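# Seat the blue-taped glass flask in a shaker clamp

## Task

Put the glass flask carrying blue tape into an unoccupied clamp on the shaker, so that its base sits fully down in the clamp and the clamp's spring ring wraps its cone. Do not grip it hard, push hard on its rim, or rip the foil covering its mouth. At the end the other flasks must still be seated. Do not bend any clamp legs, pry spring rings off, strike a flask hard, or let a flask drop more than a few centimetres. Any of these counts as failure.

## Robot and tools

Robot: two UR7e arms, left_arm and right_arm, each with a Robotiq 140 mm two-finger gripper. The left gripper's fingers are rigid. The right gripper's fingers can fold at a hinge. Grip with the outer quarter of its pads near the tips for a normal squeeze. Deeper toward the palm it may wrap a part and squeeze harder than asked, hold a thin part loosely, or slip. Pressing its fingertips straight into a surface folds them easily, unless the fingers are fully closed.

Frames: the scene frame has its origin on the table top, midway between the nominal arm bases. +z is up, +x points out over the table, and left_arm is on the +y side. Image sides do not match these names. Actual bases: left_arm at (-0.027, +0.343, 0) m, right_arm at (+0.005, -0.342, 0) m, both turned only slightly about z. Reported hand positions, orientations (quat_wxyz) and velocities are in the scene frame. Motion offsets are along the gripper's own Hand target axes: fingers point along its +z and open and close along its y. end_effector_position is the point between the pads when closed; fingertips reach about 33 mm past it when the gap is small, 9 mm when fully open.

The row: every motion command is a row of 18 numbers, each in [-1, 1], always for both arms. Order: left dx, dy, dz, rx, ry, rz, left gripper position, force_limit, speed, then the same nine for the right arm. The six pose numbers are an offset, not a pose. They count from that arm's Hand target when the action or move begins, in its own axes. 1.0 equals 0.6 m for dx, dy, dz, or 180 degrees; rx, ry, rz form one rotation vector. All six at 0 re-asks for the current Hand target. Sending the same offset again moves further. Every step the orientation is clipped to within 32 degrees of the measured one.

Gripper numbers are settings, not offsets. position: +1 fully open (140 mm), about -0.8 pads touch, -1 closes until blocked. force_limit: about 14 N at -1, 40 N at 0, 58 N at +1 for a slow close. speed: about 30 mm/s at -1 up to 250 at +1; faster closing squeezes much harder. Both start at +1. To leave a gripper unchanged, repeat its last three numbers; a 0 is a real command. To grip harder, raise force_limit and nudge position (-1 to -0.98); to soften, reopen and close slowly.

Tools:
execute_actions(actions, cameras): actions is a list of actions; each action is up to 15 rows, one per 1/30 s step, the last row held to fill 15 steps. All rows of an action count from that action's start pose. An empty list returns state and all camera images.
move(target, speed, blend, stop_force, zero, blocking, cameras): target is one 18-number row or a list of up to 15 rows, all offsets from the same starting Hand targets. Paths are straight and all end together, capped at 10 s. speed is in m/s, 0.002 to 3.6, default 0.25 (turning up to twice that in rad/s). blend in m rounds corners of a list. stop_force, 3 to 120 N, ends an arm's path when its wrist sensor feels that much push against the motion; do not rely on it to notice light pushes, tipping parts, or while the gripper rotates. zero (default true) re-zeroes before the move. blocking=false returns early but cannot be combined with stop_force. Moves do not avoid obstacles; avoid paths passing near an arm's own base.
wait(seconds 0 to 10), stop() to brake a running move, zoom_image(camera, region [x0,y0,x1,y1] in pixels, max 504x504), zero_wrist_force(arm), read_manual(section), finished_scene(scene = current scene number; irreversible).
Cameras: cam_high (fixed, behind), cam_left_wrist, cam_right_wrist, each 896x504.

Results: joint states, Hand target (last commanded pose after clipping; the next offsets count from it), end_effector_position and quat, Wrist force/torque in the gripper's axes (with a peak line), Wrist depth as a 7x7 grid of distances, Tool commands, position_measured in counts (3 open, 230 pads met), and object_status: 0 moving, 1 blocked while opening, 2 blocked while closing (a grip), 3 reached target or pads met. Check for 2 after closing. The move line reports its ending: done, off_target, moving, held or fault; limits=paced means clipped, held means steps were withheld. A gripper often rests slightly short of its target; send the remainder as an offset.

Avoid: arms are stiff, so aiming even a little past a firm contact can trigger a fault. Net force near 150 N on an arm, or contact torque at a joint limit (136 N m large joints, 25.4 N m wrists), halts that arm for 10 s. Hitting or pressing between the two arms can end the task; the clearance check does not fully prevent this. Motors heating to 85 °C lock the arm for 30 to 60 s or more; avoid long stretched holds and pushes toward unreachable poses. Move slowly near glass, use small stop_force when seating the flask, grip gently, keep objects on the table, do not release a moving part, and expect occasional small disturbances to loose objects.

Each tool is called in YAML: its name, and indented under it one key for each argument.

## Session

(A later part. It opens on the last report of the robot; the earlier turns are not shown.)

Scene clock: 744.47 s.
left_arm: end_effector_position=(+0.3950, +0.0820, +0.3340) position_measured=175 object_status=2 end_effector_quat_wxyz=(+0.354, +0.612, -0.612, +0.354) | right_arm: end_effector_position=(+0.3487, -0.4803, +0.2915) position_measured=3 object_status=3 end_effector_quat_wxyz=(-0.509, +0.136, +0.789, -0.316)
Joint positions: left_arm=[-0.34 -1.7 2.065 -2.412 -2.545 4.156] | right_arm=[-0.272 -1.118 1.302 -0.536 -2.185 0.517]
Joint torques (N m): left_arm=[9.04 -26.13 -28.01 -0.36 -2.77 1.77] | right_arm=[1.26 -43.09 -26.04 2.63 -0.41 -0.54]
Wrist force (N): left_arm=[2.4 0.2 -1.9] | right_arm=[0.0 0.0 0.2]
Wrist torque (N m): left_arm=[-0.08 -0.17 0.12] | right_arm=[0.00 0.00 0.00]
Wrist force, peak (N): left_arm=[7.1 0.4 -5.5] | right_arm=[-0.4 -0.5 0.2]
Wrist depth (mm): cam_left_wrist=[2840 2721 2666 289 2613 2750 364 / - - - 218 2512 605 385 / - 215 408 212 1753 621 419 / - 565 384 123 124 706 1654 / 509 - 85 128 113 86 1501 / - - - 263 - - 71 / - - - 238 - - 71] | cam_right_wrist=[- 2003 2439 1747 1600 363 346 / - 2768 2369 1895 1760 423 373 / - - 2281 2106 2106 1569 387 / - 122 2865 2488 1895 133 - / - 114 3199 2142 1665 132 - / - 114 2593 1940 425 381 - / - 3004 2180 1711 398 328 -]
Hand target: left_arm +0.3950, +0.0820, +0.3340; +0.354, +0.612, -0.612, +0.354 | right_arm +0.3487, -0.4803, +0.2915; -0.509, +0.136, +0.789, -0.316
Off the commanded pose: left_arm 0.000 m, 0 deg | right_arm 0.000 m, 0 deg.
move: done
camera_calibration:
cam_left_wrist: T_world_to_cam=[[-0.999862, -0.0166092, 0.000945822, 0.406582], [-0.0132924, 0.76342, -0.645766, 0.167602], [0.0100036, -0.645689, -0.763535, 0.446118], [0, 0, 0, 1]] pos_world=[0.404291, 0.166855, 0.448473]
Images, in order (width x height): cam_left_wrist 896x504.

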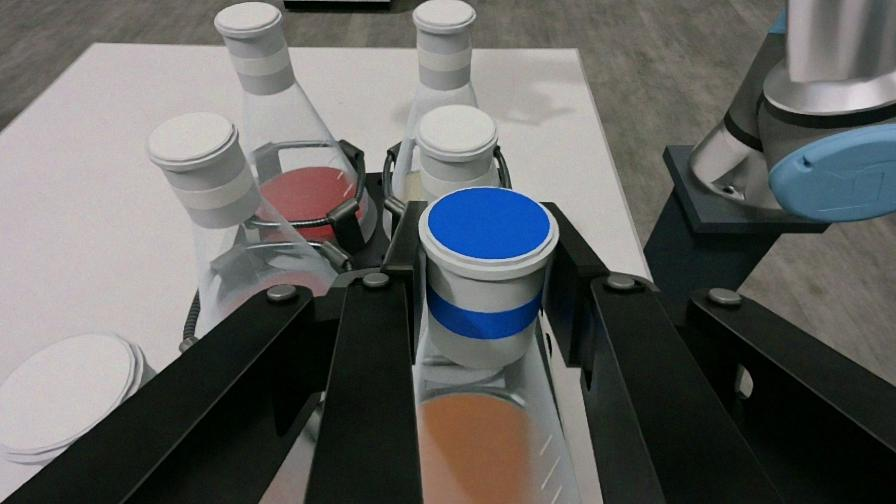

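move:
  target: [-0.00366, 0, 0.01366, 0, 0, 0, -1, -0.05, -1, 0,0,0,0,0,0,1,1,1]
  speed: 0.01
  stop_force: 28
  zero: false
  cameras: ["cam_left_wrist", "cam_high"]

zoom_image:
  camera: "cam_left_wrist"
  region: [370, 130, 630, 504]

zoom_image:
  camera: "cam_high"
  region: [475, 215, 555, 345]

Scene clock: 755.40 s.
left_arm: end_effector_position=(+0.3950, +0.0760, +0.3280) position_measured=178 object_status=2 end_effector_quat_wxyz=(+0.354, +0.612, -0.612, +0.354) | right_arm: end_effector_position=(+0.3487, -0.4803, +0.2915) position_measured=3 object_status=3 end_effector_quat_wxyz=(-0.509, +0.136, +0.789, -0.316)
Joint positions: left_arm=[-0.354 -1.69 2.078 -2.453 -2.538 4.133] | right_arm=[-0.272 -1.118 1.302 -0.536 -2.185 0.517]
Joint torques (N m): left_arm=[8.76 -26.84 -36.34 -0.72 -3.34 1.56] | right_arm=[0.69 -42.81 -26.62 2.72 -0.39 -0.55]
Wrist force (N): left_arm=[0.9 -0.1 -1.5] | right_arm=[-0.1 -0.1 0.1]
Wrist torque (N m): left_arm=[0.05 -0.25 0.24] | right_arm=[-0.03 0.02 0.00]
Wrist force, peak (N): left_arm=[21.9 1.5 -6.5] | right_arm=[-0.3 -0.5 0.2]
Wrist depth (mm): cam_left_wrist=[2536 857 2488 303 2779 2666 358 / - 753 - 210 2442 2159 381 / - 211 392 138 665 606 407 / - 333 372 127 123 757 1964 / - - 89 135 122 86 1484 / - - - 253 - - 73 / - - - 228 - - 70] | cam_right_wrist=[2898 2219 2415 1747 1610 360 348 / - - 2324 1838 1811 426 372 / - - 2260 2180 2019 1676 393 / - 122 2593 2439 1925 133 - / - 114 2933 2161 1676 132 - / - 99 2514 1987 424 372 - / - 2832 2324 1653 390 325 -]
Hand target: left_arm +0.3950, +0.0760, +0.3280; +0.354, +0.612, -0.612, +0.354 | right_arm +0.3487, -0.4803, +0.2915; -0.509, +0.136, +0.789, -0.316
Off the commanded pose: left_arm 0.000 m, 0 deg | right_arm 0.000 m, 0 deg.
move: done
camera_calibration:
cam_left_wrist: T_world_to_cam=[[-0.999863, -0.0165329, 0.000881293, 0.406505], [-0.0131925, 0.763422, -0.645766, 0.168267], [0.0100036, -0.645689, -0.763535, 0.437662], [0, 0, 0, 1]] pos_world=[0.404291, 0.160855, 0.442473]
Images, in order (width x height): cam_high 896x504, cam_left_wrist 896x504.

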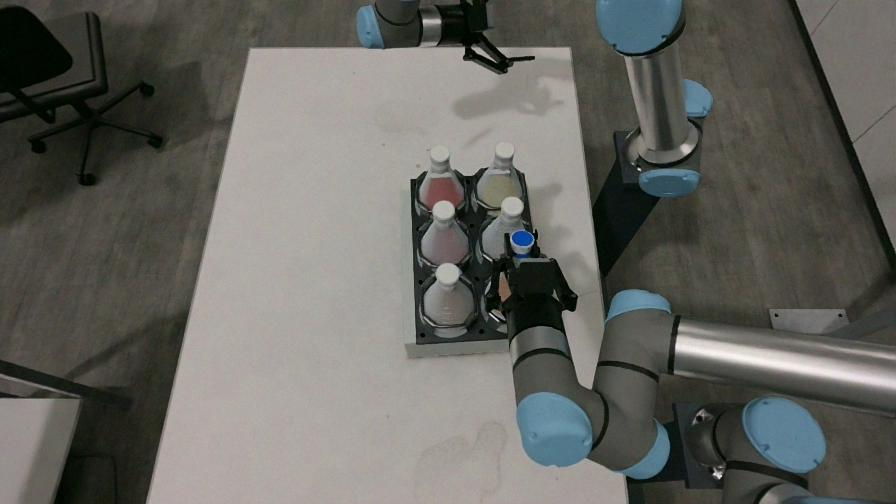

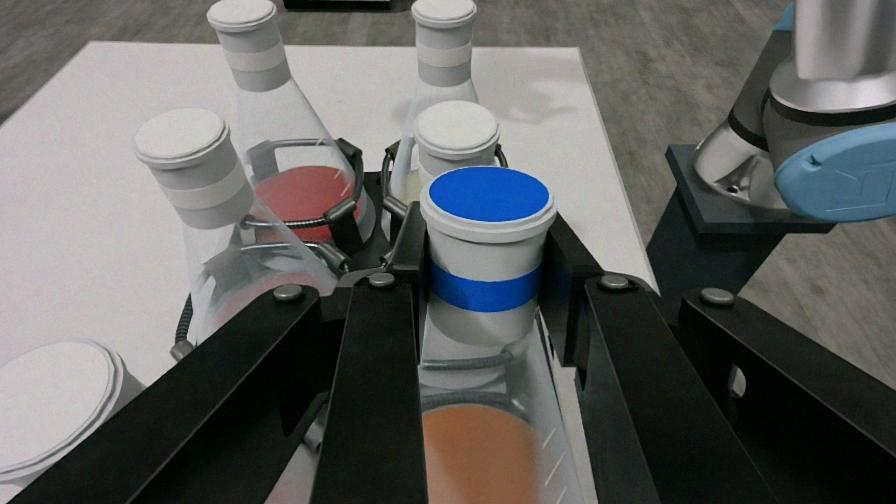

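Scaled by 1.348 from the camera's 896x504 image, which has a finer 1280x720 frame.

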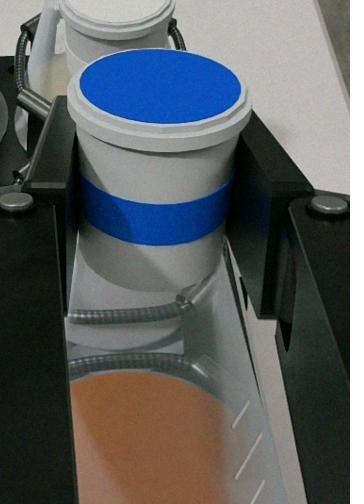

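Scaled by 3.877 from the camera's 896x504 image, which has a finer 1280x720 frame.

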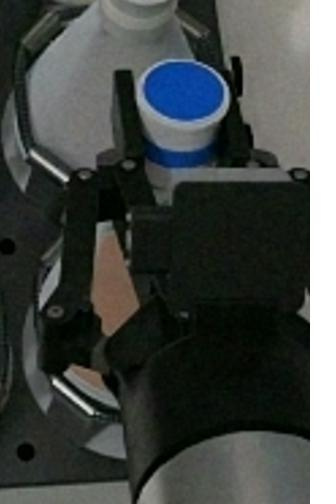

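move:
  target: [0.0054, 0, 0.0161, 0, 0, 0, -1, -0.05, -1, 0,0,0,0,0,0,1,1,1]
  speed: 0.01
  stop_force: 22
  cameras: ["cam_left_wrist"]

zoom_image:
  camera: "cam_left_wrist"
  region: [370, 130, 630, 504]

Scene clock: 793.17 s.
left_arm: end_effector_position=(+0.3949, +0.0660, +0.3260) position_measured=178 object_status=2 end_effector_quat_wxyz=(+0.354, +0.612, -0.612, +0.354) | right_arm: end_effector_position=(+0.3487, -0.4803, +0.2915) position_measured=3 object_status=3 end_effector_quat_wxyz=(-0.509, +0.136, +0.789, -0.316)
Joint positions: left_arm=[-0.377 -1.682 2.084 -2.496 -2.527 4.097] | right_arm=[-0.272 -1.118 1.302 -0.536 -2.185 0.517]
Joint torques (N m): left_arm=[8.03 -27.2 -20.17 -0.47 -3.57 1.7] | right_arm=[1.25 -43.11 -27.48 2.73 -0.43 -0.65]
Wrist force (N): left_arm=[0.6 -0.7 -1.8] | right_arm=[0.2 -0.3 -0.1]
Wrist torque (N m): left_arm=[0.03 -0.25 0.28] | right_arm=[-0.05 -0.04 0.00]
Wrist force, peak (N): left_arm=[0.7 -0.7 -2.2] | right_arm=[0.0 -0.5 0.4]
Wrist depth (mm): cam_left_wrist=[- 272 3038 273 3225 2561 354 / - - - - - 2195 372 / - 203 400 139 139 595 381 / - 314 361 128 123 - 1654 / - - 89 135 122 86 1476 / - - - 299 - - 73 / - - - - - - 70] | cam_right_wrist=[- 1838 2036 1747 1589 361 344 / - - 2260 1838 1798 426 373 / - 3285 2392 2124 2019 1723 392 / - 122 3199 2488 1955 133 - / - 114 3041 2180 1723 132 - / - 114 2593 1838 413 361 - / - 2324 2219 1653 - 325 -]
Hand target: left_arm +0.3950, +0.0660, +0.3260; +0.354, +0.612, -0.612, +0.354 | right_arm +0.3487, -0.4803, +0.2915; -0.509, +0.136, +0.789, -0.316
Off the commanded pose: left_arm 0.000 m, 0 deg | right_arm 0.000 m, 0 deg.
move: done
camera_calibration:
cam_left_wrist: T_world_to_cam=[[-0.999863, -0.0165329, 0.000881293, 0.406341], [-0.0131925, 0.763422, -0.645766, 0.17461], [0.0100036, -0.645689, -0.763535, 0.429678], [0, 0, 0, 1]] pos_world=[0.404291, 0.150855, 0.440473]
Images, in order (width x height): cam_left_wrist 896x504.

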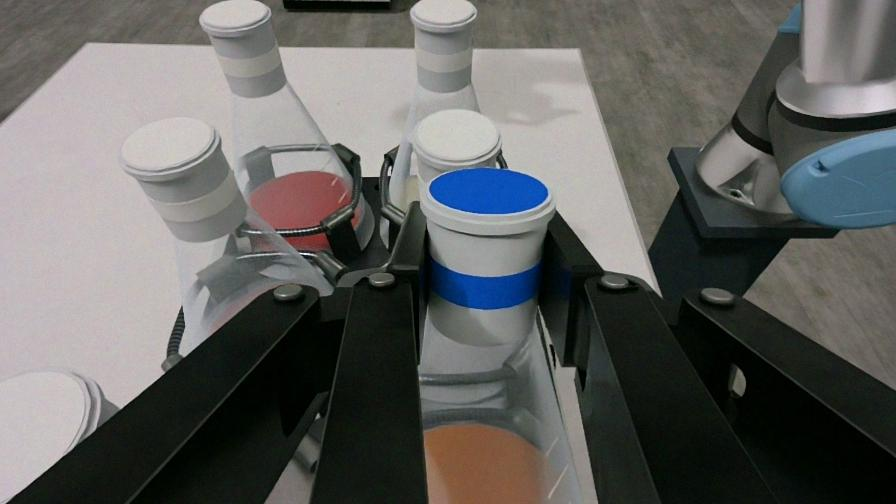

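Scaled by 1.348 from the camera's 896x504 image, which has a finer 1280x720 frame.

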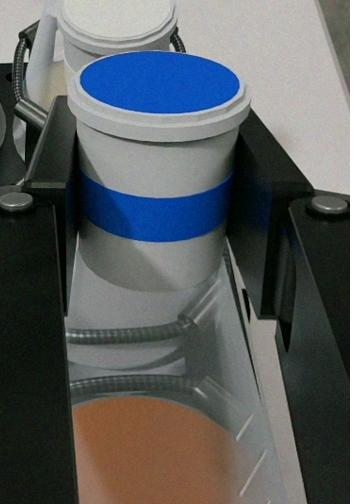

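move:
  target:
    - [0.0433, 0, -0.025, 0, 0, 0, -1, -0.05, -1, 0,0,0,0,0,0,1,1,1]
    - [0.0104, 0.0008, -0.0820, 0, -0.1056, 0, -1, -0.05, -1, 0,0,0,0,0,0,1,1,1]
  speed: 0.06
  blend: 0.008
  cameras: ["cam_left_wrist", "cam_high"]

zoom_image:
  camera: "cam_left_wrist"
  region: [370, 130, 630, 504]

zoom_image:
  camera: "cam_high"
  region: [430, 190, 590, 350]

Scene clock: 964.17 s.
left_arm: end_effector_position=(+0.3945, +0.1054, +0.3562) position_measured=178 object_status=2 end_effector_quat_wxyz=(+0.248, +0.662, -0.663, +0.248) | right_arm: end_effector_position=(+0.3487, -0.4803, +0.2915) position_measured=3 object_status=3 end_effector_quat_wxyz=(-0.509, +0.136, +0.789, -0.316)
Joint positions: left_arm=[-0.438 -1.772 1.824 -1.949 -2.22 4.202] | right_arm=[-0.272 -1.118 1.302 -0.536 -2.185 0.517]
Joint torques (N m): left_arm=[9.12 -15.4 -16.63 -5.61 -3.56 0.69] | right_arm=[0.81 -43.1 -27.97 2.68 -0.33 -0.66]
Wrist force (N): left_arm=[-2.1 0.2 2.1] | right_arm=[-0.3 -0.2 0.1]
Wrist torque (N m): left_arm=[0.03 0.14 -0.03] | right_arm=[-0.05 0.06 0.00]
Wrist force, peak (N): left_arm=[-4.6 -0.9 1.0] | right_arm=[-0.3 -0.4 0.4]
Wrist depth (mm): cam_left_wrist=[640 - - 223 - 598 405 / - 229 404 250 - 588 1574 / - - 409 137 412 1510 1555 / - 319 315 124 122 1460 1451 / - 178 89 134 121 86 1347 / - - - - - - - / - - - 230 - - 70] | cam_right_wrist=[- 2219 2240 1723 1579 362 347 / - - 2219 1852 1760 425 374 / - 3422 2260 2124 2019 1642 392 / - 122 3004 2302 1881 142 - / - 114 3242 2200 1687 124 - / - 99 2324 1811 445 346 - / - 2768 2124 1687 388 326 -]
Hand target: left_arm +0.3945, +0.1055, +0.3560; +0.248, +0.662, -0.662, +0.248 | right_arm +0.3487, -0.4803, +0.2915; -0.509, +0.136, +0.789, -0.316
Off the commanded pose: left_arm 0.000 m, 0 deg | right_arm 0.000 m, 0 deg.
move: done
camera_calibration:
cam_left_wrist: T_world_to_cam=[[-0.999863, -0.015727, -0.00516056, 0.408607], [-0.012792, 0.93207, -0.362053, 0.0450329], [0.010504, -0.361938, -0.932143, 0.5081], [0, 0, 0, 1]] pos_world=[0.40379, 0.148353, 0.492035]
Images, in order (width x height): cam_high 896x504, cam_left_wrist 896x504.

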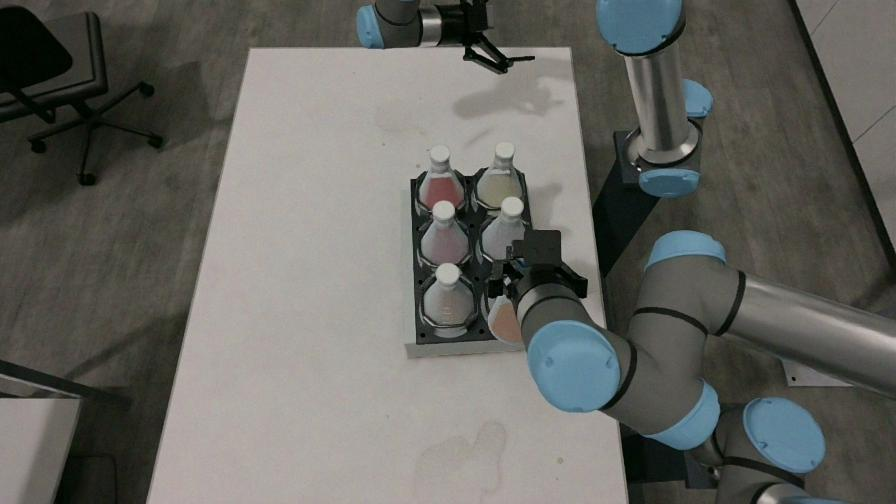

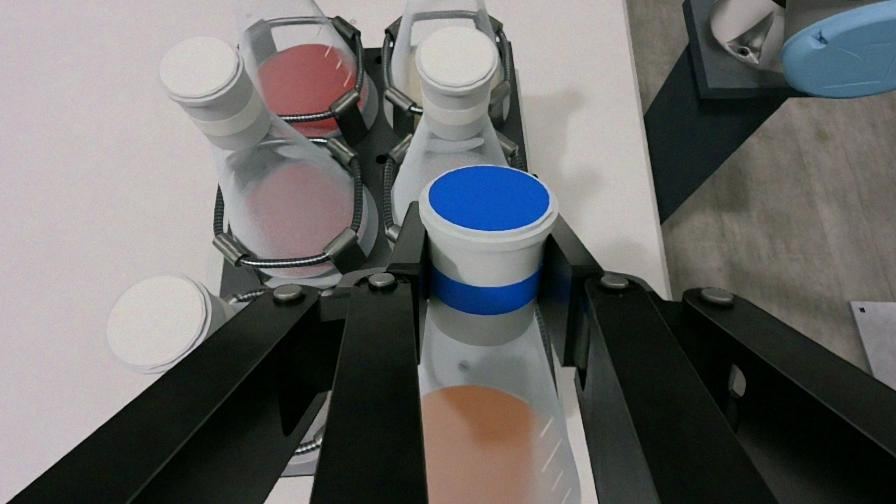

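Scaled by 1.348 from the camera's 896x504 image, which has a finer 1280x720 frame.

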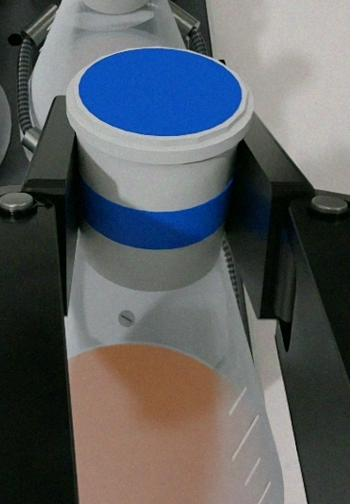

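Scaled by 3.150 from the camera's 896x504 image, which has a finer 1280x720 frame.

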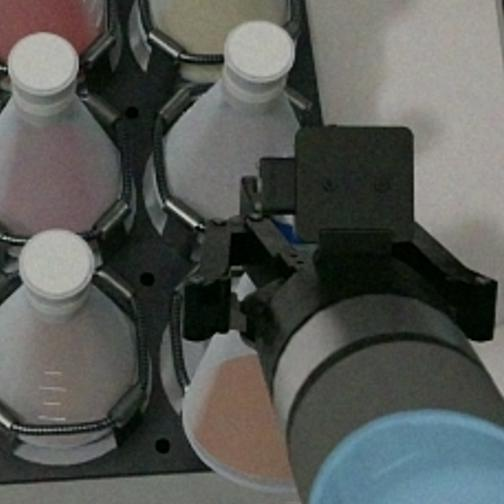

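move:
  target: [0.0219, 0, -0.0162, 0, 0.2, 0, -1, -0.05, -1, 0,0,0,0,0,0,1,1,1]
  speed: 0.15
  cameras: ["cam_left_wrist", "cam_high"]

zoom_image:
  camera: "cam_left_wrist"
  region: [370, 130, 630, 504]

zoom_image:
  camera: "cam_high"
  region: [430, 190, 590, 350]

Scene clock: 993.50 s.
left_arm: end_effector_position=(+0.3945, +0.1020, +0.3718) position_measured=178 object_status=2 end_effector_quat_wxyz=(+0.440, +0.553, -0.553, +0.440) | right_arm: end_effector_position=(+0.3487, -0.4803, +0.2915) position_measured=3 object_status=3 end_effector_quat_wxyz=(-0.509, +0.136, +0.789, -0.316)
Joint positions: left_arm=[-0.21 -1.594 2.144 -2.76 -2.858 4.054] | right_arm=[-0.272 -1.118 1.302 -0.536 -2.185 0.517]
Joint torques (N m): left_arm=[-8.56 -29.06 -28.54 -2.01 -4.08 1.33] | right_arm=[0.25 -42.43 -28.36 2.66 -0.48 -0.71]
Wrist force (N): left_arm=[-2.8 0.5 -0.3] | right_arm=[-0.4 -0.4 -0.2]
Wrist torque (N m): left_arm=[-0.15 -0.16 0.11] | right_arm=[-0.09 0.07 0.00]
Wrist force, peak (N): left_arm=[-3.5 0.5 0.0] | right_arm=[-0.3 -0.5 0.4]
Wrist depth (mm): cam_left_wrist=[- 527 536 673 3958 389 385 / - 4665 2871 3148 3732 429 1840 / 3038 - 366 137 135 2840 434 / 1789 - - 125 127 575 437 / - - 89 135 97 86 458 / - - - 251 - - - / - - - 228 - - 70] | cam_right_wrist=[- 2281 2415 1747 1589 363 347 / - - 2200 1866 1798 425 369 / 2832 - 2240 2200 2036 1687 388 / 3242 123 2566 2464 1881 142 - / - 114 3974 2161 1699 132 - / - 2968 2593 1910 425 368 - / - 2933 2142 1569 376 340 -]
Hand target: left_arm +0.3945, +0.1020, +0.3719; +0.440, +0.553, -0.553, +0.440 | right_arm +0.3487, -0.4803, +0.2915; -0.509, +0.136, +0.789, -0.316
Off the commanded pose: left_arm 0.000 m, 0 deg | right_arm 0.000 m, 0 deg.
move: done
camera_calibration:
cam_left_wrist: T_world_to_cam=[[-0.999859, -0.0156866, 0.00606271, 0.404464], [-0.0135922, 0.541477, -0.840605, 0.271975], [0.00990343, -0.840569, -0.541614, 0.425261], [0, 0, 0, 1]] pos_world=[0.403892, 0.216538, 0.456499]
Images, in order (width x height): cam_high 896x504, cam_left_wrist 896x504.

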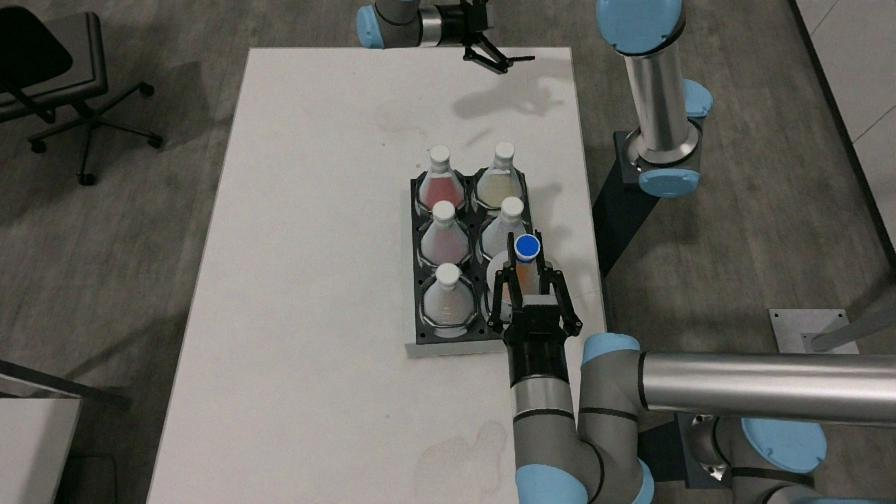

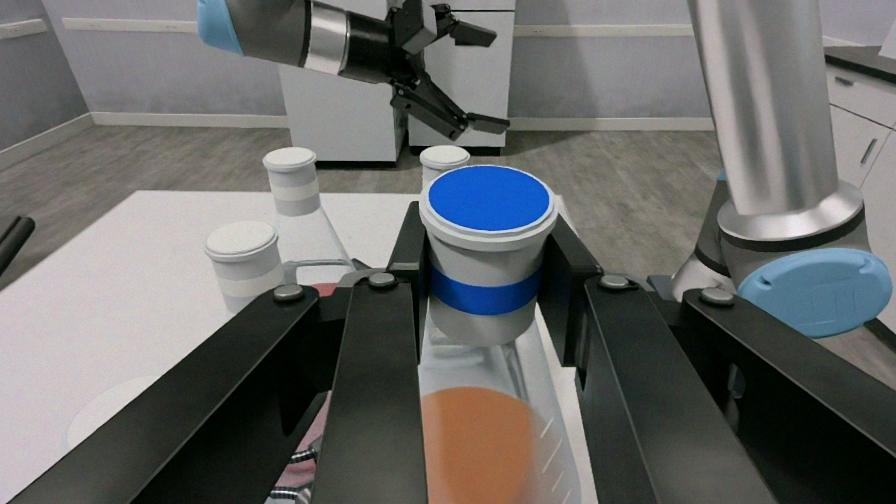

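Scaled by 1.348 from the camera's 896x504 image, which has a finer 1280x720 frame.

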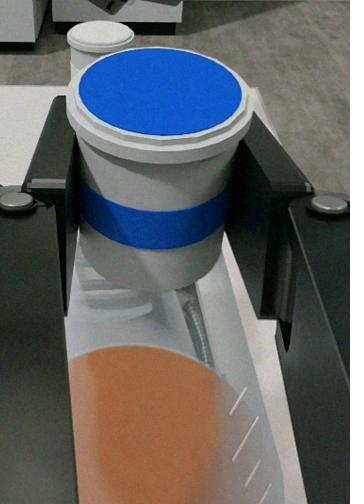

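Scaled by 3.150 from the camera's 896x504 image, which has a finer 1280x720 frame.

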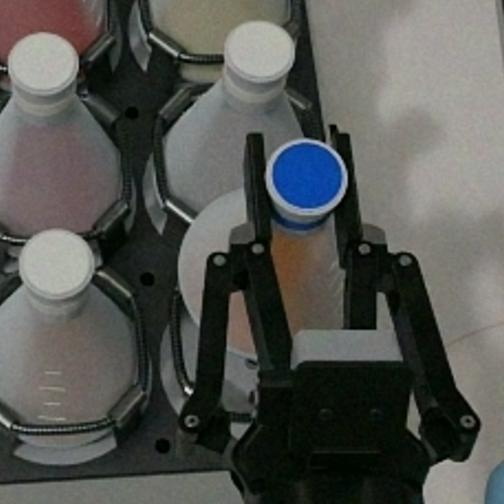

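move:
  target: [-0.0448, -0.0005, 0.0043, 0, -0.0278, 0, -1, -0.05, -1, 0,0,0,0,0,0,1,1,1]
  speed: 0.06
  cameras: ["cam_left_wrist", "cam_high"]

zoom_image:
  camera: "cam_left_wrist"
  region: [370, 130, 630, 504]

zoom_image:
  camera: "cam_high"
  region: [430, 190, 590, 350]

Scene clock: 1012.40 s.
left_arm: end_effector_position=(+0.3947, +0.1054, +0.3453) position_measured=178 object_status=2 end_effector_quat_wxyz=(+0.416, +0.572, -0.572, +0.416) | right_arm: end_effector_position=(+0.3487, -0.4803, +0.2915) position_measured=3 object_status=3 end_effector_quat_wxyz=(-0.509, +0.136, +0.789, -0.316)
Joint positions: left_arm=[-0.219 -1.627 2.144 -2.594 -2.781 4.178] | right_arm=[-0.272 -1.118 1.302 -0.536 -2.185 0.517]
Joint torques (N m): left_arm=[6.31 -14.6 -34.79 -4.73 -4.57 -1.66] | right_arm=[0.47 -42.98 -27.26 2.54 -0.45 -0.59]
Wrist force (N): left_arm=[-2.8 0.7 0.2] | right_arm=[-0.2 -0.1 0.1]
Wrist torque (N m): left_arm=[-0.07 -0.10 0.15] | right_arm=[-0.01 0.02 0.00]
Wrist force, peak (N): left_arm=[-3.3 0.4 0.2] | right_arm=[0.1 -0.6 0.3]
Wrist depth (mm): cam_left_wrist=[- 3732 2809 579 3483 3349 383 / 3148 3307 3110 2969 3307 3003 411 / 1814 - - 131 2871 2312 433 / - - 441 124 123 637 451 / 162 - 89 138 97 85 1708 / - - - 259 - - 74 / - - - 222 - - 70] | cam_right_wrist=[- 2281 2324 1760 1589 360 342 / - - 2260 1910 1785 529 373 / - 3470 2302 2142 2070 - - / - 122 3570 2464 1910 142 - / - 114 3158 2200 1687 132 - / - 114 2180 1881 434 383 - / - 2737 2124 1687 400 310 -]
Hand target: left_arm +0.3948, +0.1055, +0.3452; +0.416, +0.572, -0.572, +0.416 | right_arm +0.3487, -0.4803, +0.2915; -0.509, +0.136, +0.789, -0.316
Off the commanded pose: left_arm 0.000 m, 0 deg | right_arm 0.000 m, 0 deg.
move: done
camera_calibration:
cam_left_wrist: T_world_to_cam=[[-0.999867, -0.0157875, 0.00420053, 0.40554], [-0.0129925, 0.612578, -0.790304, 0.222647], [0.0099038, -0.790253, -0.612701, 0.433009], [0, 0, 0, 1]] pos_world=[0.40409, 0.2122, 0.43956]
Images, in order (width x height): cam_high 896x504, cam_left_wrist 896x504.

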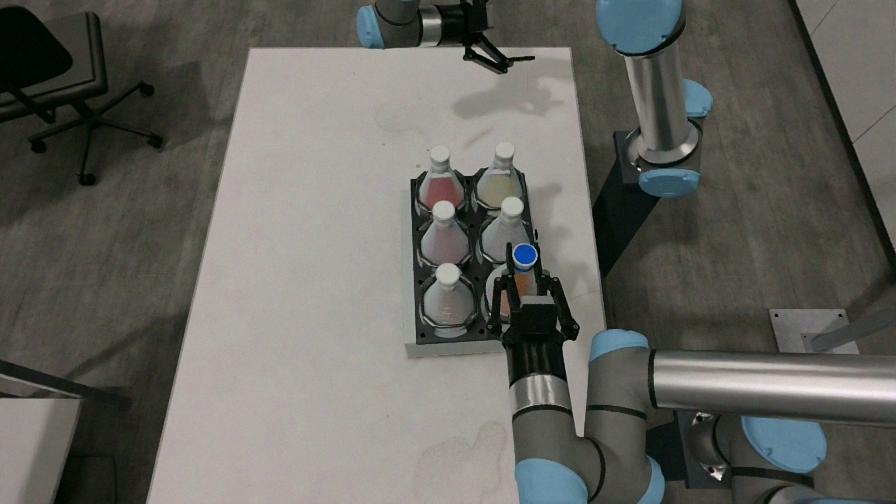

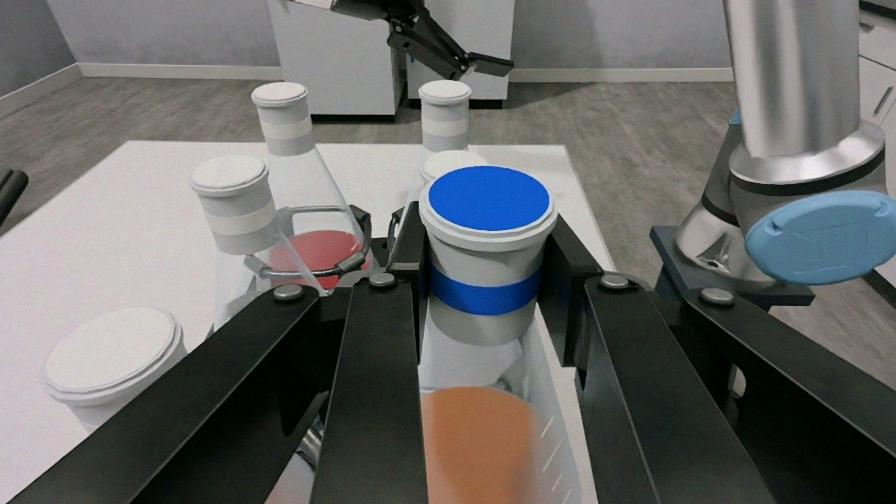

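Scaled by 1.348 from the camera's 896x504 image, which has a finer 1280x720 frame.

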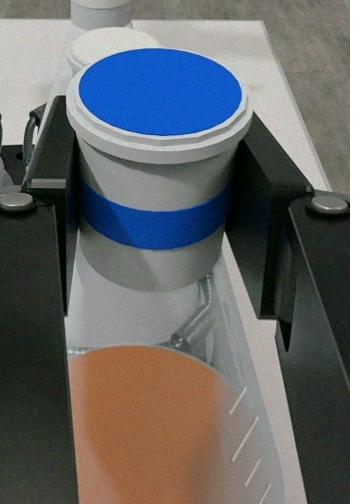

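Scaled by 3.150 from the camera's 896x504 image, which has a finer 1280x720 frame.

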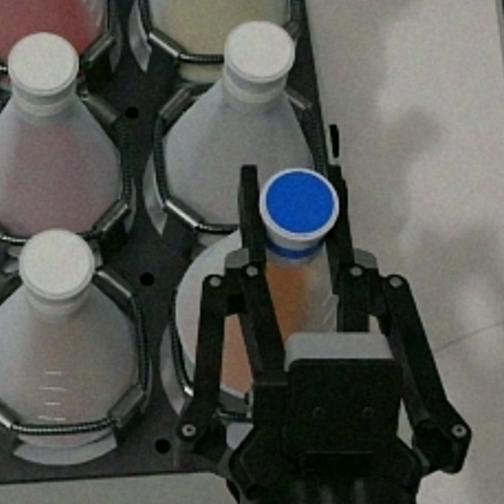

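move:
  target: [-0.0195, 0, 0.0046, 0, 0, 0, -1, -0.05, -1, 0,0,0,0,0,0,1,1,1]
  speed: 0.008
  stop_force: 9
  cameras: ["cam_left_wrist"]

zoom_image:
  camera: "cam_left_wrist"
  region: [370, 130, 630, 504]

Scene clock: 1023.97 s.
left_arm: end_effector_position=(+0.3948, +0.1064, +0.3347) position_measured=178 object_status=2 end_effector_quat_wxyz=(+0.416, +0.572, -0.572, +0.416) | right_arm: end_effector_position=(+0.3487, -0.4803, +0.2915) position_measured=3 object_status=3 end_effector_quat_wxyz=(-0.509, +0.136, +0.789, -0.316)
Joint positions: left_arm=[-0.217 -1.613 2.161 -2.62 -2.782 4.183] | right_arm=[-0.272 -1.118 1.302 -0.536 -2.185 0.517]
Joint torques (N m): left_arm=[-9.13 -27.93 -34.26 -0.78 -0.99 -1.62] | right_arm=[0.82 -42.94 -28.75 2.67 -0.43 -0.71]
Wrist force (N): left_arm=[0.6 -0.8 -3.4] | right_arm=[0.2 -0.3 0.2]
Wrist torque (N m): left_arm=[-0.11 -0.23 0.24] | right_arm=[-0.06 -0.06 0.00]
Wrist force, peak (N): left_arm=[6.3 -1.6 -6.6] | right_arm=[-0.3 -0.4 0.5]
Wrist depth (mm): cam_left_wrist=[- - 2779 592 - 3349 386 / 6220 3349 2903 359 3438 3110 408 / 1633 235 - 137 2561 520 417 / - - 426 125 127 630 447 / 143 152 89 133 - 86 1654 / - - - 258 - - 74 / - - - 229 - - 70] | cam_right_wrist=[- 2142 2415 1699 1600 363 346 / - 3733 2346 1825 1798 425 373 / - - 2302 2161 2019 1642 389 / - 122 3329 2488 1955 133 - / - 114 3199 2142 1711 124 - / - 114 2514 1895 444 346 - / - 2933 2219 1665 392 323 -]
Hand target: left_arm +0.3948, +0.1064, +0.3347; +0.416, +0.572, -0.572, +0.416 (not the last commanded pose) | right_arm +0.3487, -0.4803, +0.2915; -0.509, +0.136, +0.789, -0.316
Off the commanded pose: left_arm 0.002 m, 0 deg | right_arm 0.000 m, 0 deg.
move: contact (left_arm)
camera_calibration:
cam_left_wrist: T_world_to_cam=[[-0.999863, -0.015989, 0.0042974, 0.405699], [-0.0131925, 0.612573, -0.790304, 0.213881], [0.0100037, -0.790252, -0.6127, 0.427245], [0, 0, 0, 1]] pos_world=[0.404191, 0.2131, 0.42906]
Images, in order (width x height): cam_left_wrist 896x504.

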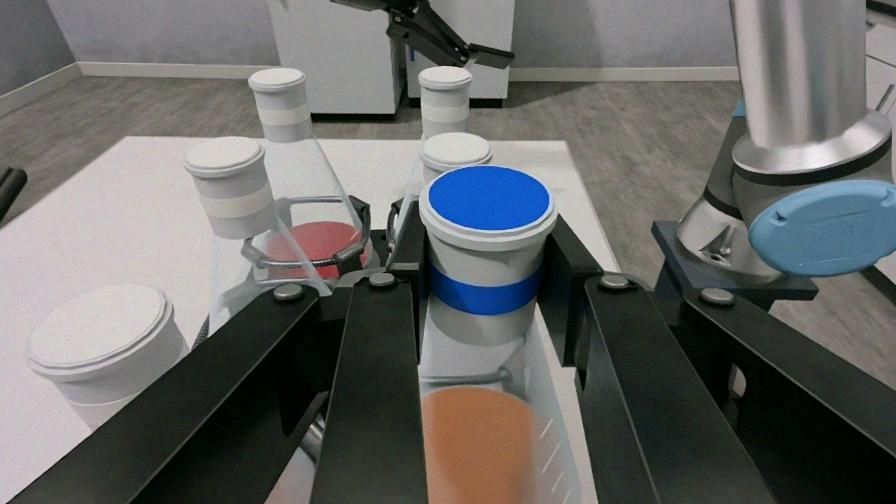

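Scaled by 1.348 from the camera's 896x504 image, which has a finer 1280x720 frame.

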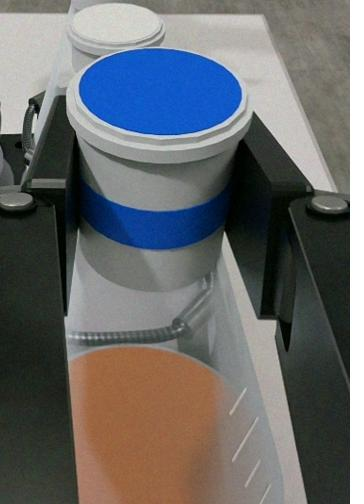

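move:
  target: [-0.0132, -0.0017, 0.0025, 0, 0, 0, -1, -0.05, -1, 0,0,0,0,0,0,1,1,1]
  speed: 0.008
  stop_force: 20
  zero: false
  cameras: ["cam_left_wrist"]

zoom_image:
  camera: "cam_left_wrist"
  region: [370, 130, 630, 504]

Scene clock: 1045.07 s.
left_arm: end_effector_position=(+0.3950, +0.1065, +0.3333) position_measured=178 object_status=2 end_effector_quat_wxyz=(+0.416, +0.572, -0.572, +0.416) | right_arm: end_effector_position=(+0.3487, -0.4803, +0.2915) position_measured=3 object_status=3 end_effector_quat_wxyz=(-0.509, +0.136, +0.789, -0.316)
Joint positions: left_arm=[-0.216 -1.61 2.162 -2.624 -2.782 4.184] | right_arm=[-0.272 -1.118 1.302 -0.536 -2.185 0.517]
Joint torques (N m): left_arm=[-10.84 -24.24 -29.42 0.21 -0.05 -1.75] | right_arm=[0.47 -42.62 -28.96 2.69 -0.49 -0.71]
Wrist force (N): left_arm=[8.4 -1.2 -8.3] | right_arm=[-0.1 -0.2 0.2]
Wrist torque (N m): left_arm=[-0.06 -0.25 0.19] | right_arm=[-0.05 0.01 0.00]
Wrist force, peak (N): left_arm=[17.2 -0.8 -13.5] | right_arm=[-0.1 -0.5 0.5]
Wrist depth (mm): cam_left_wrist=[- 3579 2871 591 4147 3786 384 / 3186 3225 2871 2840 3225 3266 411 / 1643 - - 137 2442 648 413 / - - 383 126 128 628 447 / 142 151 89 135 122 86 1643 / - - - 259 - - 73 / - - - 230 - - 70] | cam_right_wrist=[2865 2621 2488 1747 1589 361 348 / - - 2180 1895 1747 426 373 / - - 2369 2142 1971 1653 397 / - 122 3118 2324 1665 142 - / - 114 3158 2219 1711 132 - / - 114 2392 1866 412 370 - / - 2800 2200 442 393 316 -]
Hand target: left_arm +0.3950, +0.1065, +0.3333; +0.416, +0.571, -0.572, +0.416 (not the last commanded pose) | right_arm +0.3487, -0.4803, +0.2915; -0.509, +0.136, +0.789, -0.316
Off the commanded pose: left_arm 0.007 m, 0 deg | right_arm 0.000 m, 0 deg.
move: contact (left_arm)
camera_calibration:
cam_left_wrist: T_world_to_cam=[[-0.99987, -0.0157005, 0.00376526, 0.406074], [-0.012593, 0.612409, -0.790441, 0.212506], [0.0101044, -0.790385, -0.612527, 0.426458], [0, 0, 0, 1]] pos_world=[0.404388, 0.213301, 0.427661]
Images, in order (width x height): cam_left_wrist 896x504.

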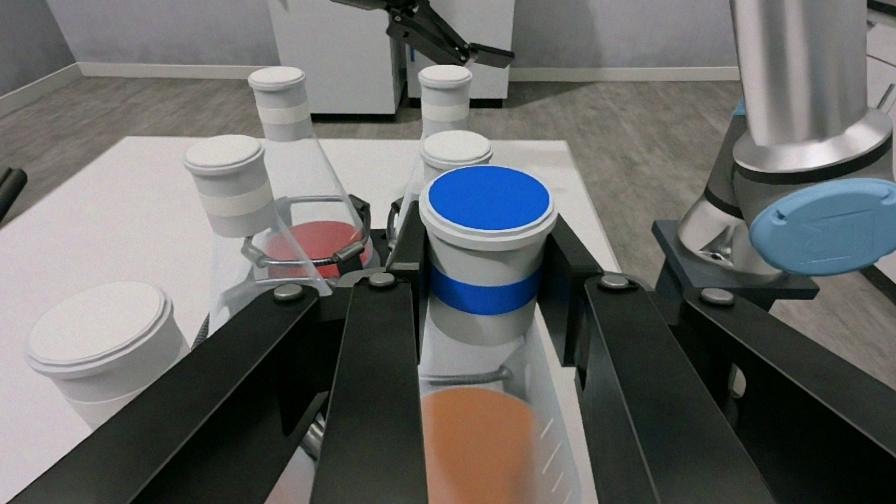

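Scaled by 1.348 from the camera's 896x504 image, which has a finer 1280x720 frame.

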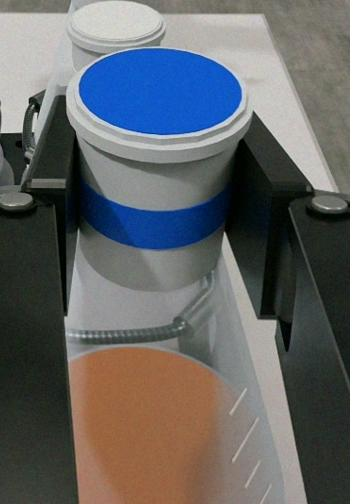

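move:
  target:
    - [0.0006, -0.0008, -0.0019, 0, 0, 0, -1, -0.05, -1, 0,0,0,0,0,0,1,1,1]
    - [-0.0089, -0.0008, 0.0012, 0, 0, 0, -1, -0.05, -1, 0,0,0,0,0,0,1,1,1]
  speed: 0.008
  stop_force: 26
  zero: false
  cameras: ["cam_left_wrist"]

zoom_image:
  camera: "cam_left_wrist"
  region: [370, 130, 630, 504]

Scene clock: 1057.30 s.
left_arm: end_effector_position=(+0.3955, +0.1074, +0.3327) position_measured=178 object_status=2 end_effector_quat_wxyz=(+0.416, +0.571, -0.572, +0.416) | right_arm: end_effector_position=(+0.3487, -0.4803, +0.2915) position_measured=3 object_status=3 end_effector_quat_wxyz=(-0.509, +0.136, +0.789, -0.316)
Joint positions: left_arm=[-0.214 -1.609 2.162 -2.619 -2.784 4.191] | right_arm=[-0.272 -1.118 1.302 -0.536 -2.185 0.517]
Joint torques (N m): left_arm=[0.54 -21.04 -28.52 1.19 2.88 1.64] | right_arm=[0.65 -42.42 -28.44 2.61 -0.46 -0.81]
Wrist force (N): left_arm=[14.2 3.0 -9.9] | right_arm=[0.0 -0.1 0.1]
Wrist torque (N m): left_arm=[-0.15 -0.13 0.12] | right_arm=[-0.02 -0.01 0.00]
Wrist force, peak (N): left_arm=[22.1 3.2 -14.9] | right_arm=[-0.1 -0.2 0.6]
Wrist depth (mm): cam_left_wrist=[2779 - 2809 612 - 412 385 / 3899 3186 3038 2903 2969 2840 409 / 1468 231 - 137 2536 643 415 / - - 425 126 122 648 450 / 146 150 89 138 97 85 1777 / - - - 258 - - 74 / - - - 227 - - 70] | cam_right_wrist=[- 2142 3079 1723 1579 358 346 / - - 2346 1866 1811 419 372 / - - 2142 2106 1987 1735 392 / - 123 2649 2346 2070 142 - / - 114 3158 3375 1687 132 - / - 114 2621 518 431 362 - / - 3079 2240 1687 376 326 -]
Hand target: left_arm +0.3955, +0.1074, +0.3327; +0.416, +0.571, -0.572, +0.416 (not the last commanded pose) | right_arm +0.3487, -0.4803, +0.2915; -0.509, +0.136, +0.789, -0.316
Off the commanded pose: left_arm 0.005 m, 0 deg | right_arm 0.000 m, 0 deg.
move: contact (left_arm); path passed 1 of 2 targets
camera_calibration:
cam_left_wrist: T_world_to_cam=[[-0.999875, -0.0155076, 0.00303263, 0.406762], [-0.011892, 0.612133, -0.790665, 0.211278], [0.0104049, -0.790603, -0.612241, 0.426541], [0, 0, 0, 1]] pos_world=[0.404786, 0.214202, 0.426962]
Images, in order (width x height): cam_left_wrist 896x504.

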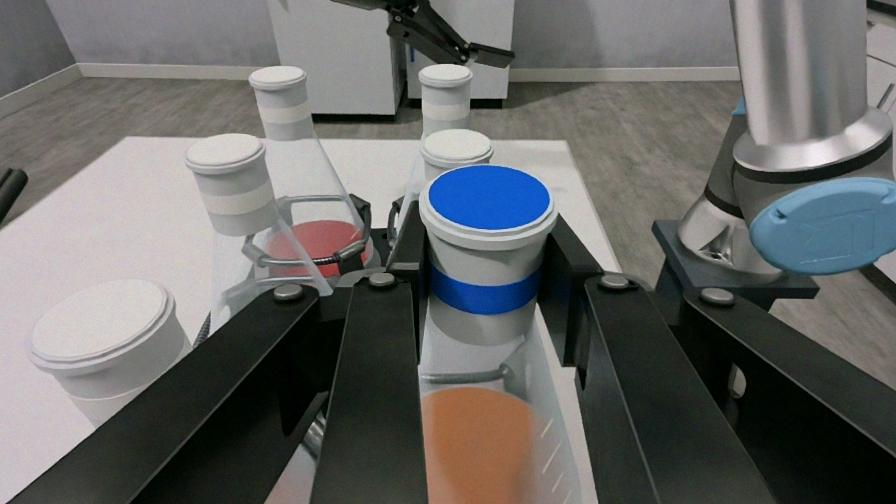

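Scaled by 1.348 from the camera's 896x504 image, which has a finer 1280x720 frame.

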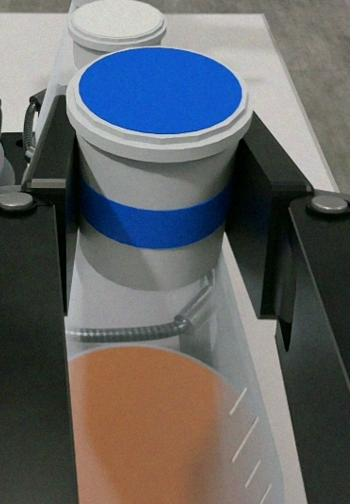

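move:
  target:
    - [0.0040, 0, -0.0013, 0, 0, 0, -1, -0.05, -1, 0,0,0,0,0,0,1,1,1]
    - [0.0040, 0, -0.0013, 0, 0, 0, 0.0, -1, -0.8, 0,0,0,0,0,0,1,1,1]
    - [0.0040, 0, -0.2013, 0, 0, 0, 0.0, -1, -0.8, 0,0,0,0,0,0,1,1,1]
  speed: [0.01, 0.1, 0.15]
  cameras: ["cam_left_wrist", "cam_high"]

zoom_image:
  camera: "cam_left_wrist"
  region: [340, 120, 600, 500]

zoom_image:
  camera: "cam_high"
  region: [430, 190, 590, 350]

Scene clock: 1217.33 s.
left_arm: end_effector_position=(+0.3956, +0.2216, +0.3722) position_measured=129 object_status=3 end_effector_quat_wxyz=(+0.416, +0.571, -0.573, +0.416) | right_arm: end_effector_position=(+0.3487, -0.4803, +0.2915) position_measured=3 object_status=3 end_effector_quat_wxyz=(-0.509, +0.136, +0.789, -0.316)
Joint positions: left_arm=[0.058 -1.666 1.895 -1.513 -2.815 5.017] | right_arm=[-0.272 -1.118 1.302 -0.536 -2.185 0.517]
Joint torques (N m): left_arm=[7.99 -26.7 -12.16 -0.47 -3.83 1.04] | right_arm=[1 -43.2 -28.42 2.62 -0.44 -0.83]
Wrist force (N): left_arm=[0.2 0.5 -1.1] | right_arm=[0.0 -0.3 0.1]
Wrist torque (N m): left_arm=[-0.12 -0.12 0.17] | right_arm=[-0.06 0.01 0.00]
Wrist force, peak (N): left_arm=[14.5 3.0 -9.9] | right_arm=[-0.3 -0.4 0.5]
Wrist depth (mm): cam_left_wrist=[5443 3899 2871 680 4082 491 2124 / 3732 3349 2871 2969 3483 530 1893 / 1907 - 359 239 - 561 1853 / - - 144 458 144 746 2025 / - 93 91 427 - 91 93 / - - - 313 - - 75 / - - - 332 - - -] | cam_right_wrist=[- 2070 2240 1723 1549 358 344 / - - 2302 1940 1711 409 373 / - - 2281 2106 2036 1723 392 / - 122 2800 2302 1971 133 - / - 114 2933 2124 1866 132 - / - 2898 2566 1955 401 361 - / - 2768 2142 1723 379 338 -]
Hand target: left_arm +0.3956, +0.2216, +0.3722; +0.416, +0.571, -0.572, +0.416 | right_arm +0.3487, -0.4803, +0.2915; -0.509, +0.136, +0.789, -0.316
Off the commanded pose: left_arm 0.000 m, 0 deg | right_arm 0.000 m, 0 deg.
move: done
camera_calibration:
cam_left_wrist: T_world_to_cam=[[-0.999878, -0.0153852, 0.00287447, 0.408547], [-0.011692, 0.612136, -0.790666, 0.172523], [0.010405, -0.790603, -0.612241, 0.54101], [0, 0, 0, 1]] pos_world=[0.404885, 0.328402, 0.466462]
Images, in order (width x height): cam_high 896x504, cam_left_wrist 896x504.

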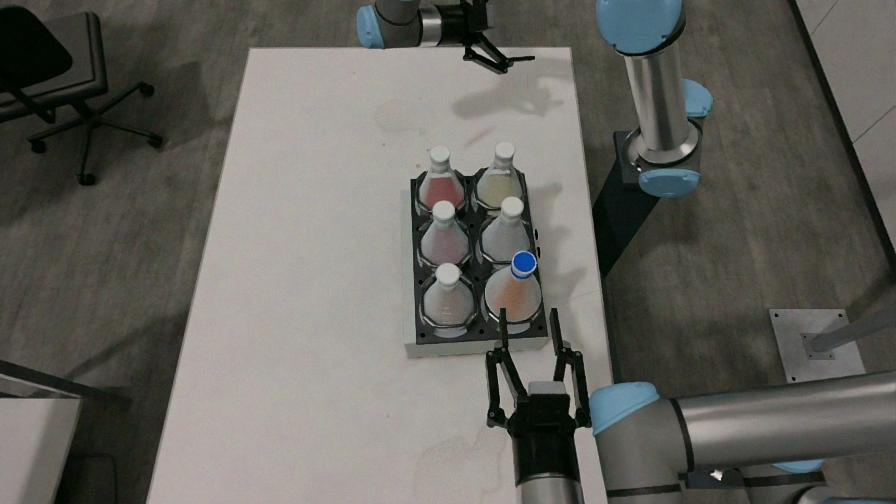

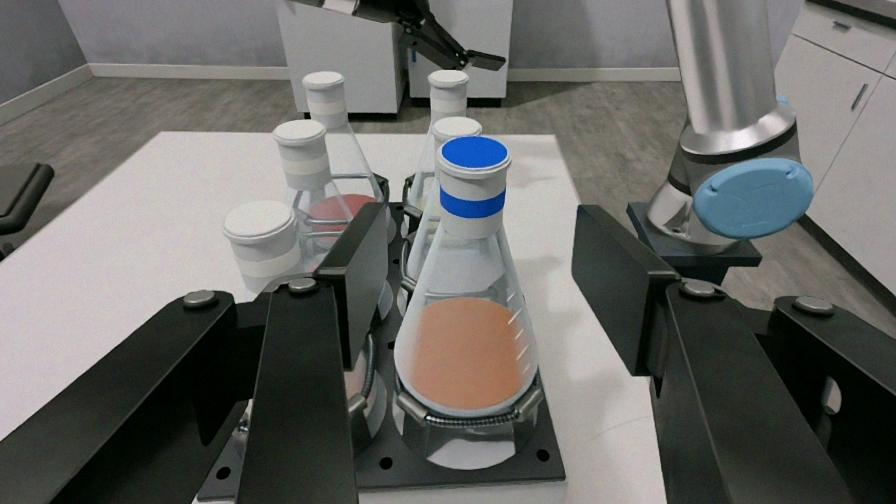

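Scaled by 1.326 from the camera's 896x504 image, which has a finer 1280x720 frame.

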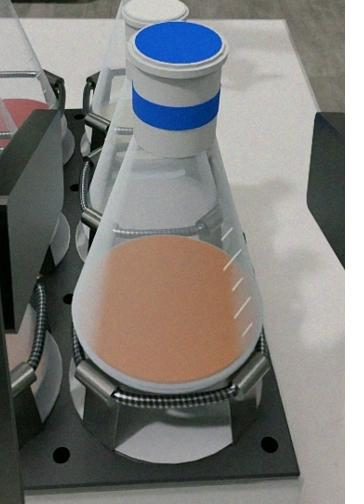

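Scaled by 3.150 from the camera's 896x504 image, which has a finer 1280x720 frame.

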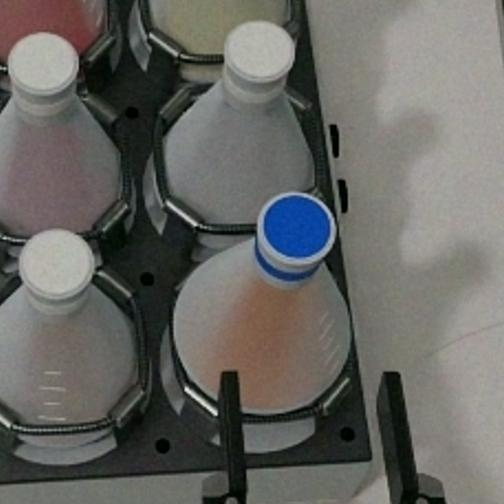

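move:
  target: [0.2608, 0.0018, 0.0057, 0, -0.4003, 0, 0.28, -1, 0, 0,0,0,0,0,0,1,1,1]
  speed: 0.3
  cameras: ["cam_left_wrist", "cam_high"]

Scene clock: 1314.13 s.
left_arm: end_effector_position=(+0.3942, +0.1702, +0.5200) position_measured=94 object_status=3 end_effector_quat_wxyz=(+0.000, +0.707, -0.708, +0.001) | right_arm: end_effector_position=(+0.3487, -0.4803, +0.2915) position_measured=3 object_status=3 end_effector_quat_wxyz=(-0.509, +0.136, +0.789, -0.316)
Joint positions: left_arm=[-0.726 -1.504 0.832 -0.899 -1.57 4.026] | right_arm=[-0.272 -1.118 1.302 -0.536 -2.185 0.517]
Joint torques (N m): left_arm=[-7.63 -19.78 -28.36 -0.73 1.48 -1.14] | right_arm=[0.31 -43.3 -28.32 2.49 -0.25 -0.87]
Wrist force (N): left_arm=[0.6 -0.7 0.0] | right_arm=[0.1 -0.1 0.2]
Wrist torque (N m): left_arm=[-0.03 0.00 -0.28] | right_arm=[-0.03 -0.03 0.00]
Wrist force, peak (N): left_arm=[2.0 -0.7 -0.8] | right_arm=[-0.1 -0.4 0.5]
Wrist depth (mm): cam_left_wrist=[- - 419 410 - 1340 1405 / - - 443 - - 1428 1435 / 652 - - - - 1468 1484 / - - 127 - - 601 547 / - 85 102 - - 111 458 / - - - 704 - - 88 / - - - - - - -] | cam_right_wrist=[- 2439 3004 1747 1569 363 349 / 2865 - 2260 1852 1825 425 373 / 3242 4479 2324 2088 2070 1699 394 / - 123 3118 2369 1866 133 - / - 114 3004 2219 1676 124 - / - 99 2540 2003 465 376 - / - 2621 2142 1632 374 325 -]
Hand target: left_arm +0.3942, +0.1702, +0.5200; +0.000, +0.707, -0.708, +0.001 | right_arm +0.3487, -0.4803, +0.2915; -0.509, +0.136, +0.789, -0.316
Off the commanded pose: left_arm 0.000 m, 0 deg | right_arm 0.000 m, 0 deg.
move: done
camera_calibration:
cam_left_wrist: T_world_to_cam=[[-0.999837, -0.0082493, -0.0160434, 0.414604], [-0.0131932, 0.940907, 0.338408, -0.321603], [0.0123037, 0.338565, -0.940863, 0.568841], [0, 0, 0, 1]] pos_world=[0.403294, 0.113429, 0.650686]
Images, in order (width x height): cam_high 896x504, cam_left_wrist 896x504.

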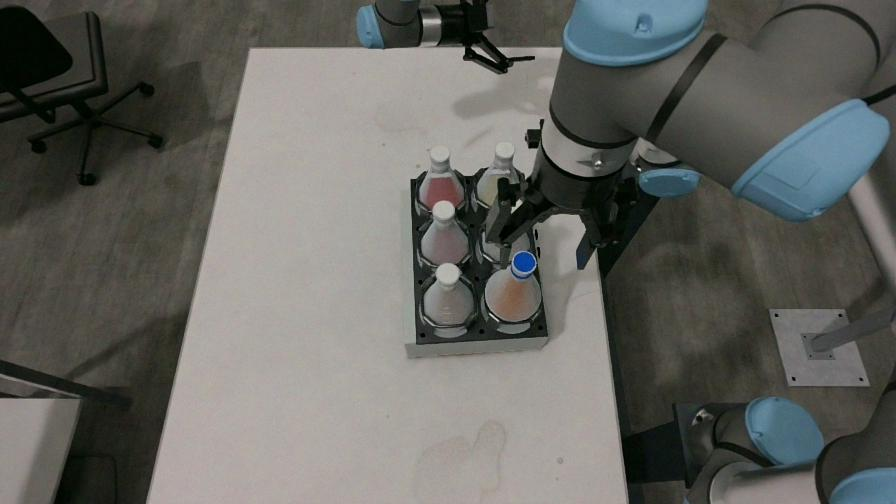

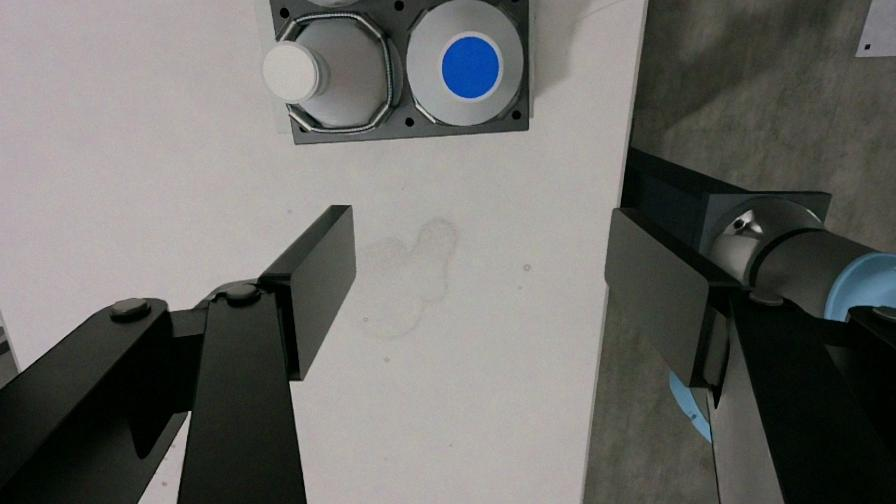

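zoom_image:
  camera: "cam_left_wrist"
  region: [250, 0, 560, 160]

Scaled by 1.626 from the camera's 896x504 image, which has a finer 1280x720 frame.

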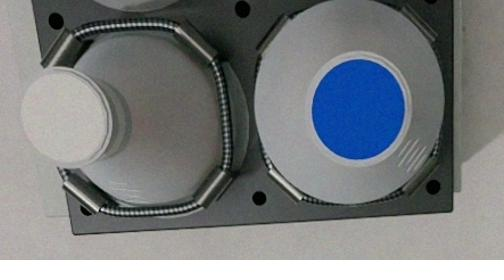

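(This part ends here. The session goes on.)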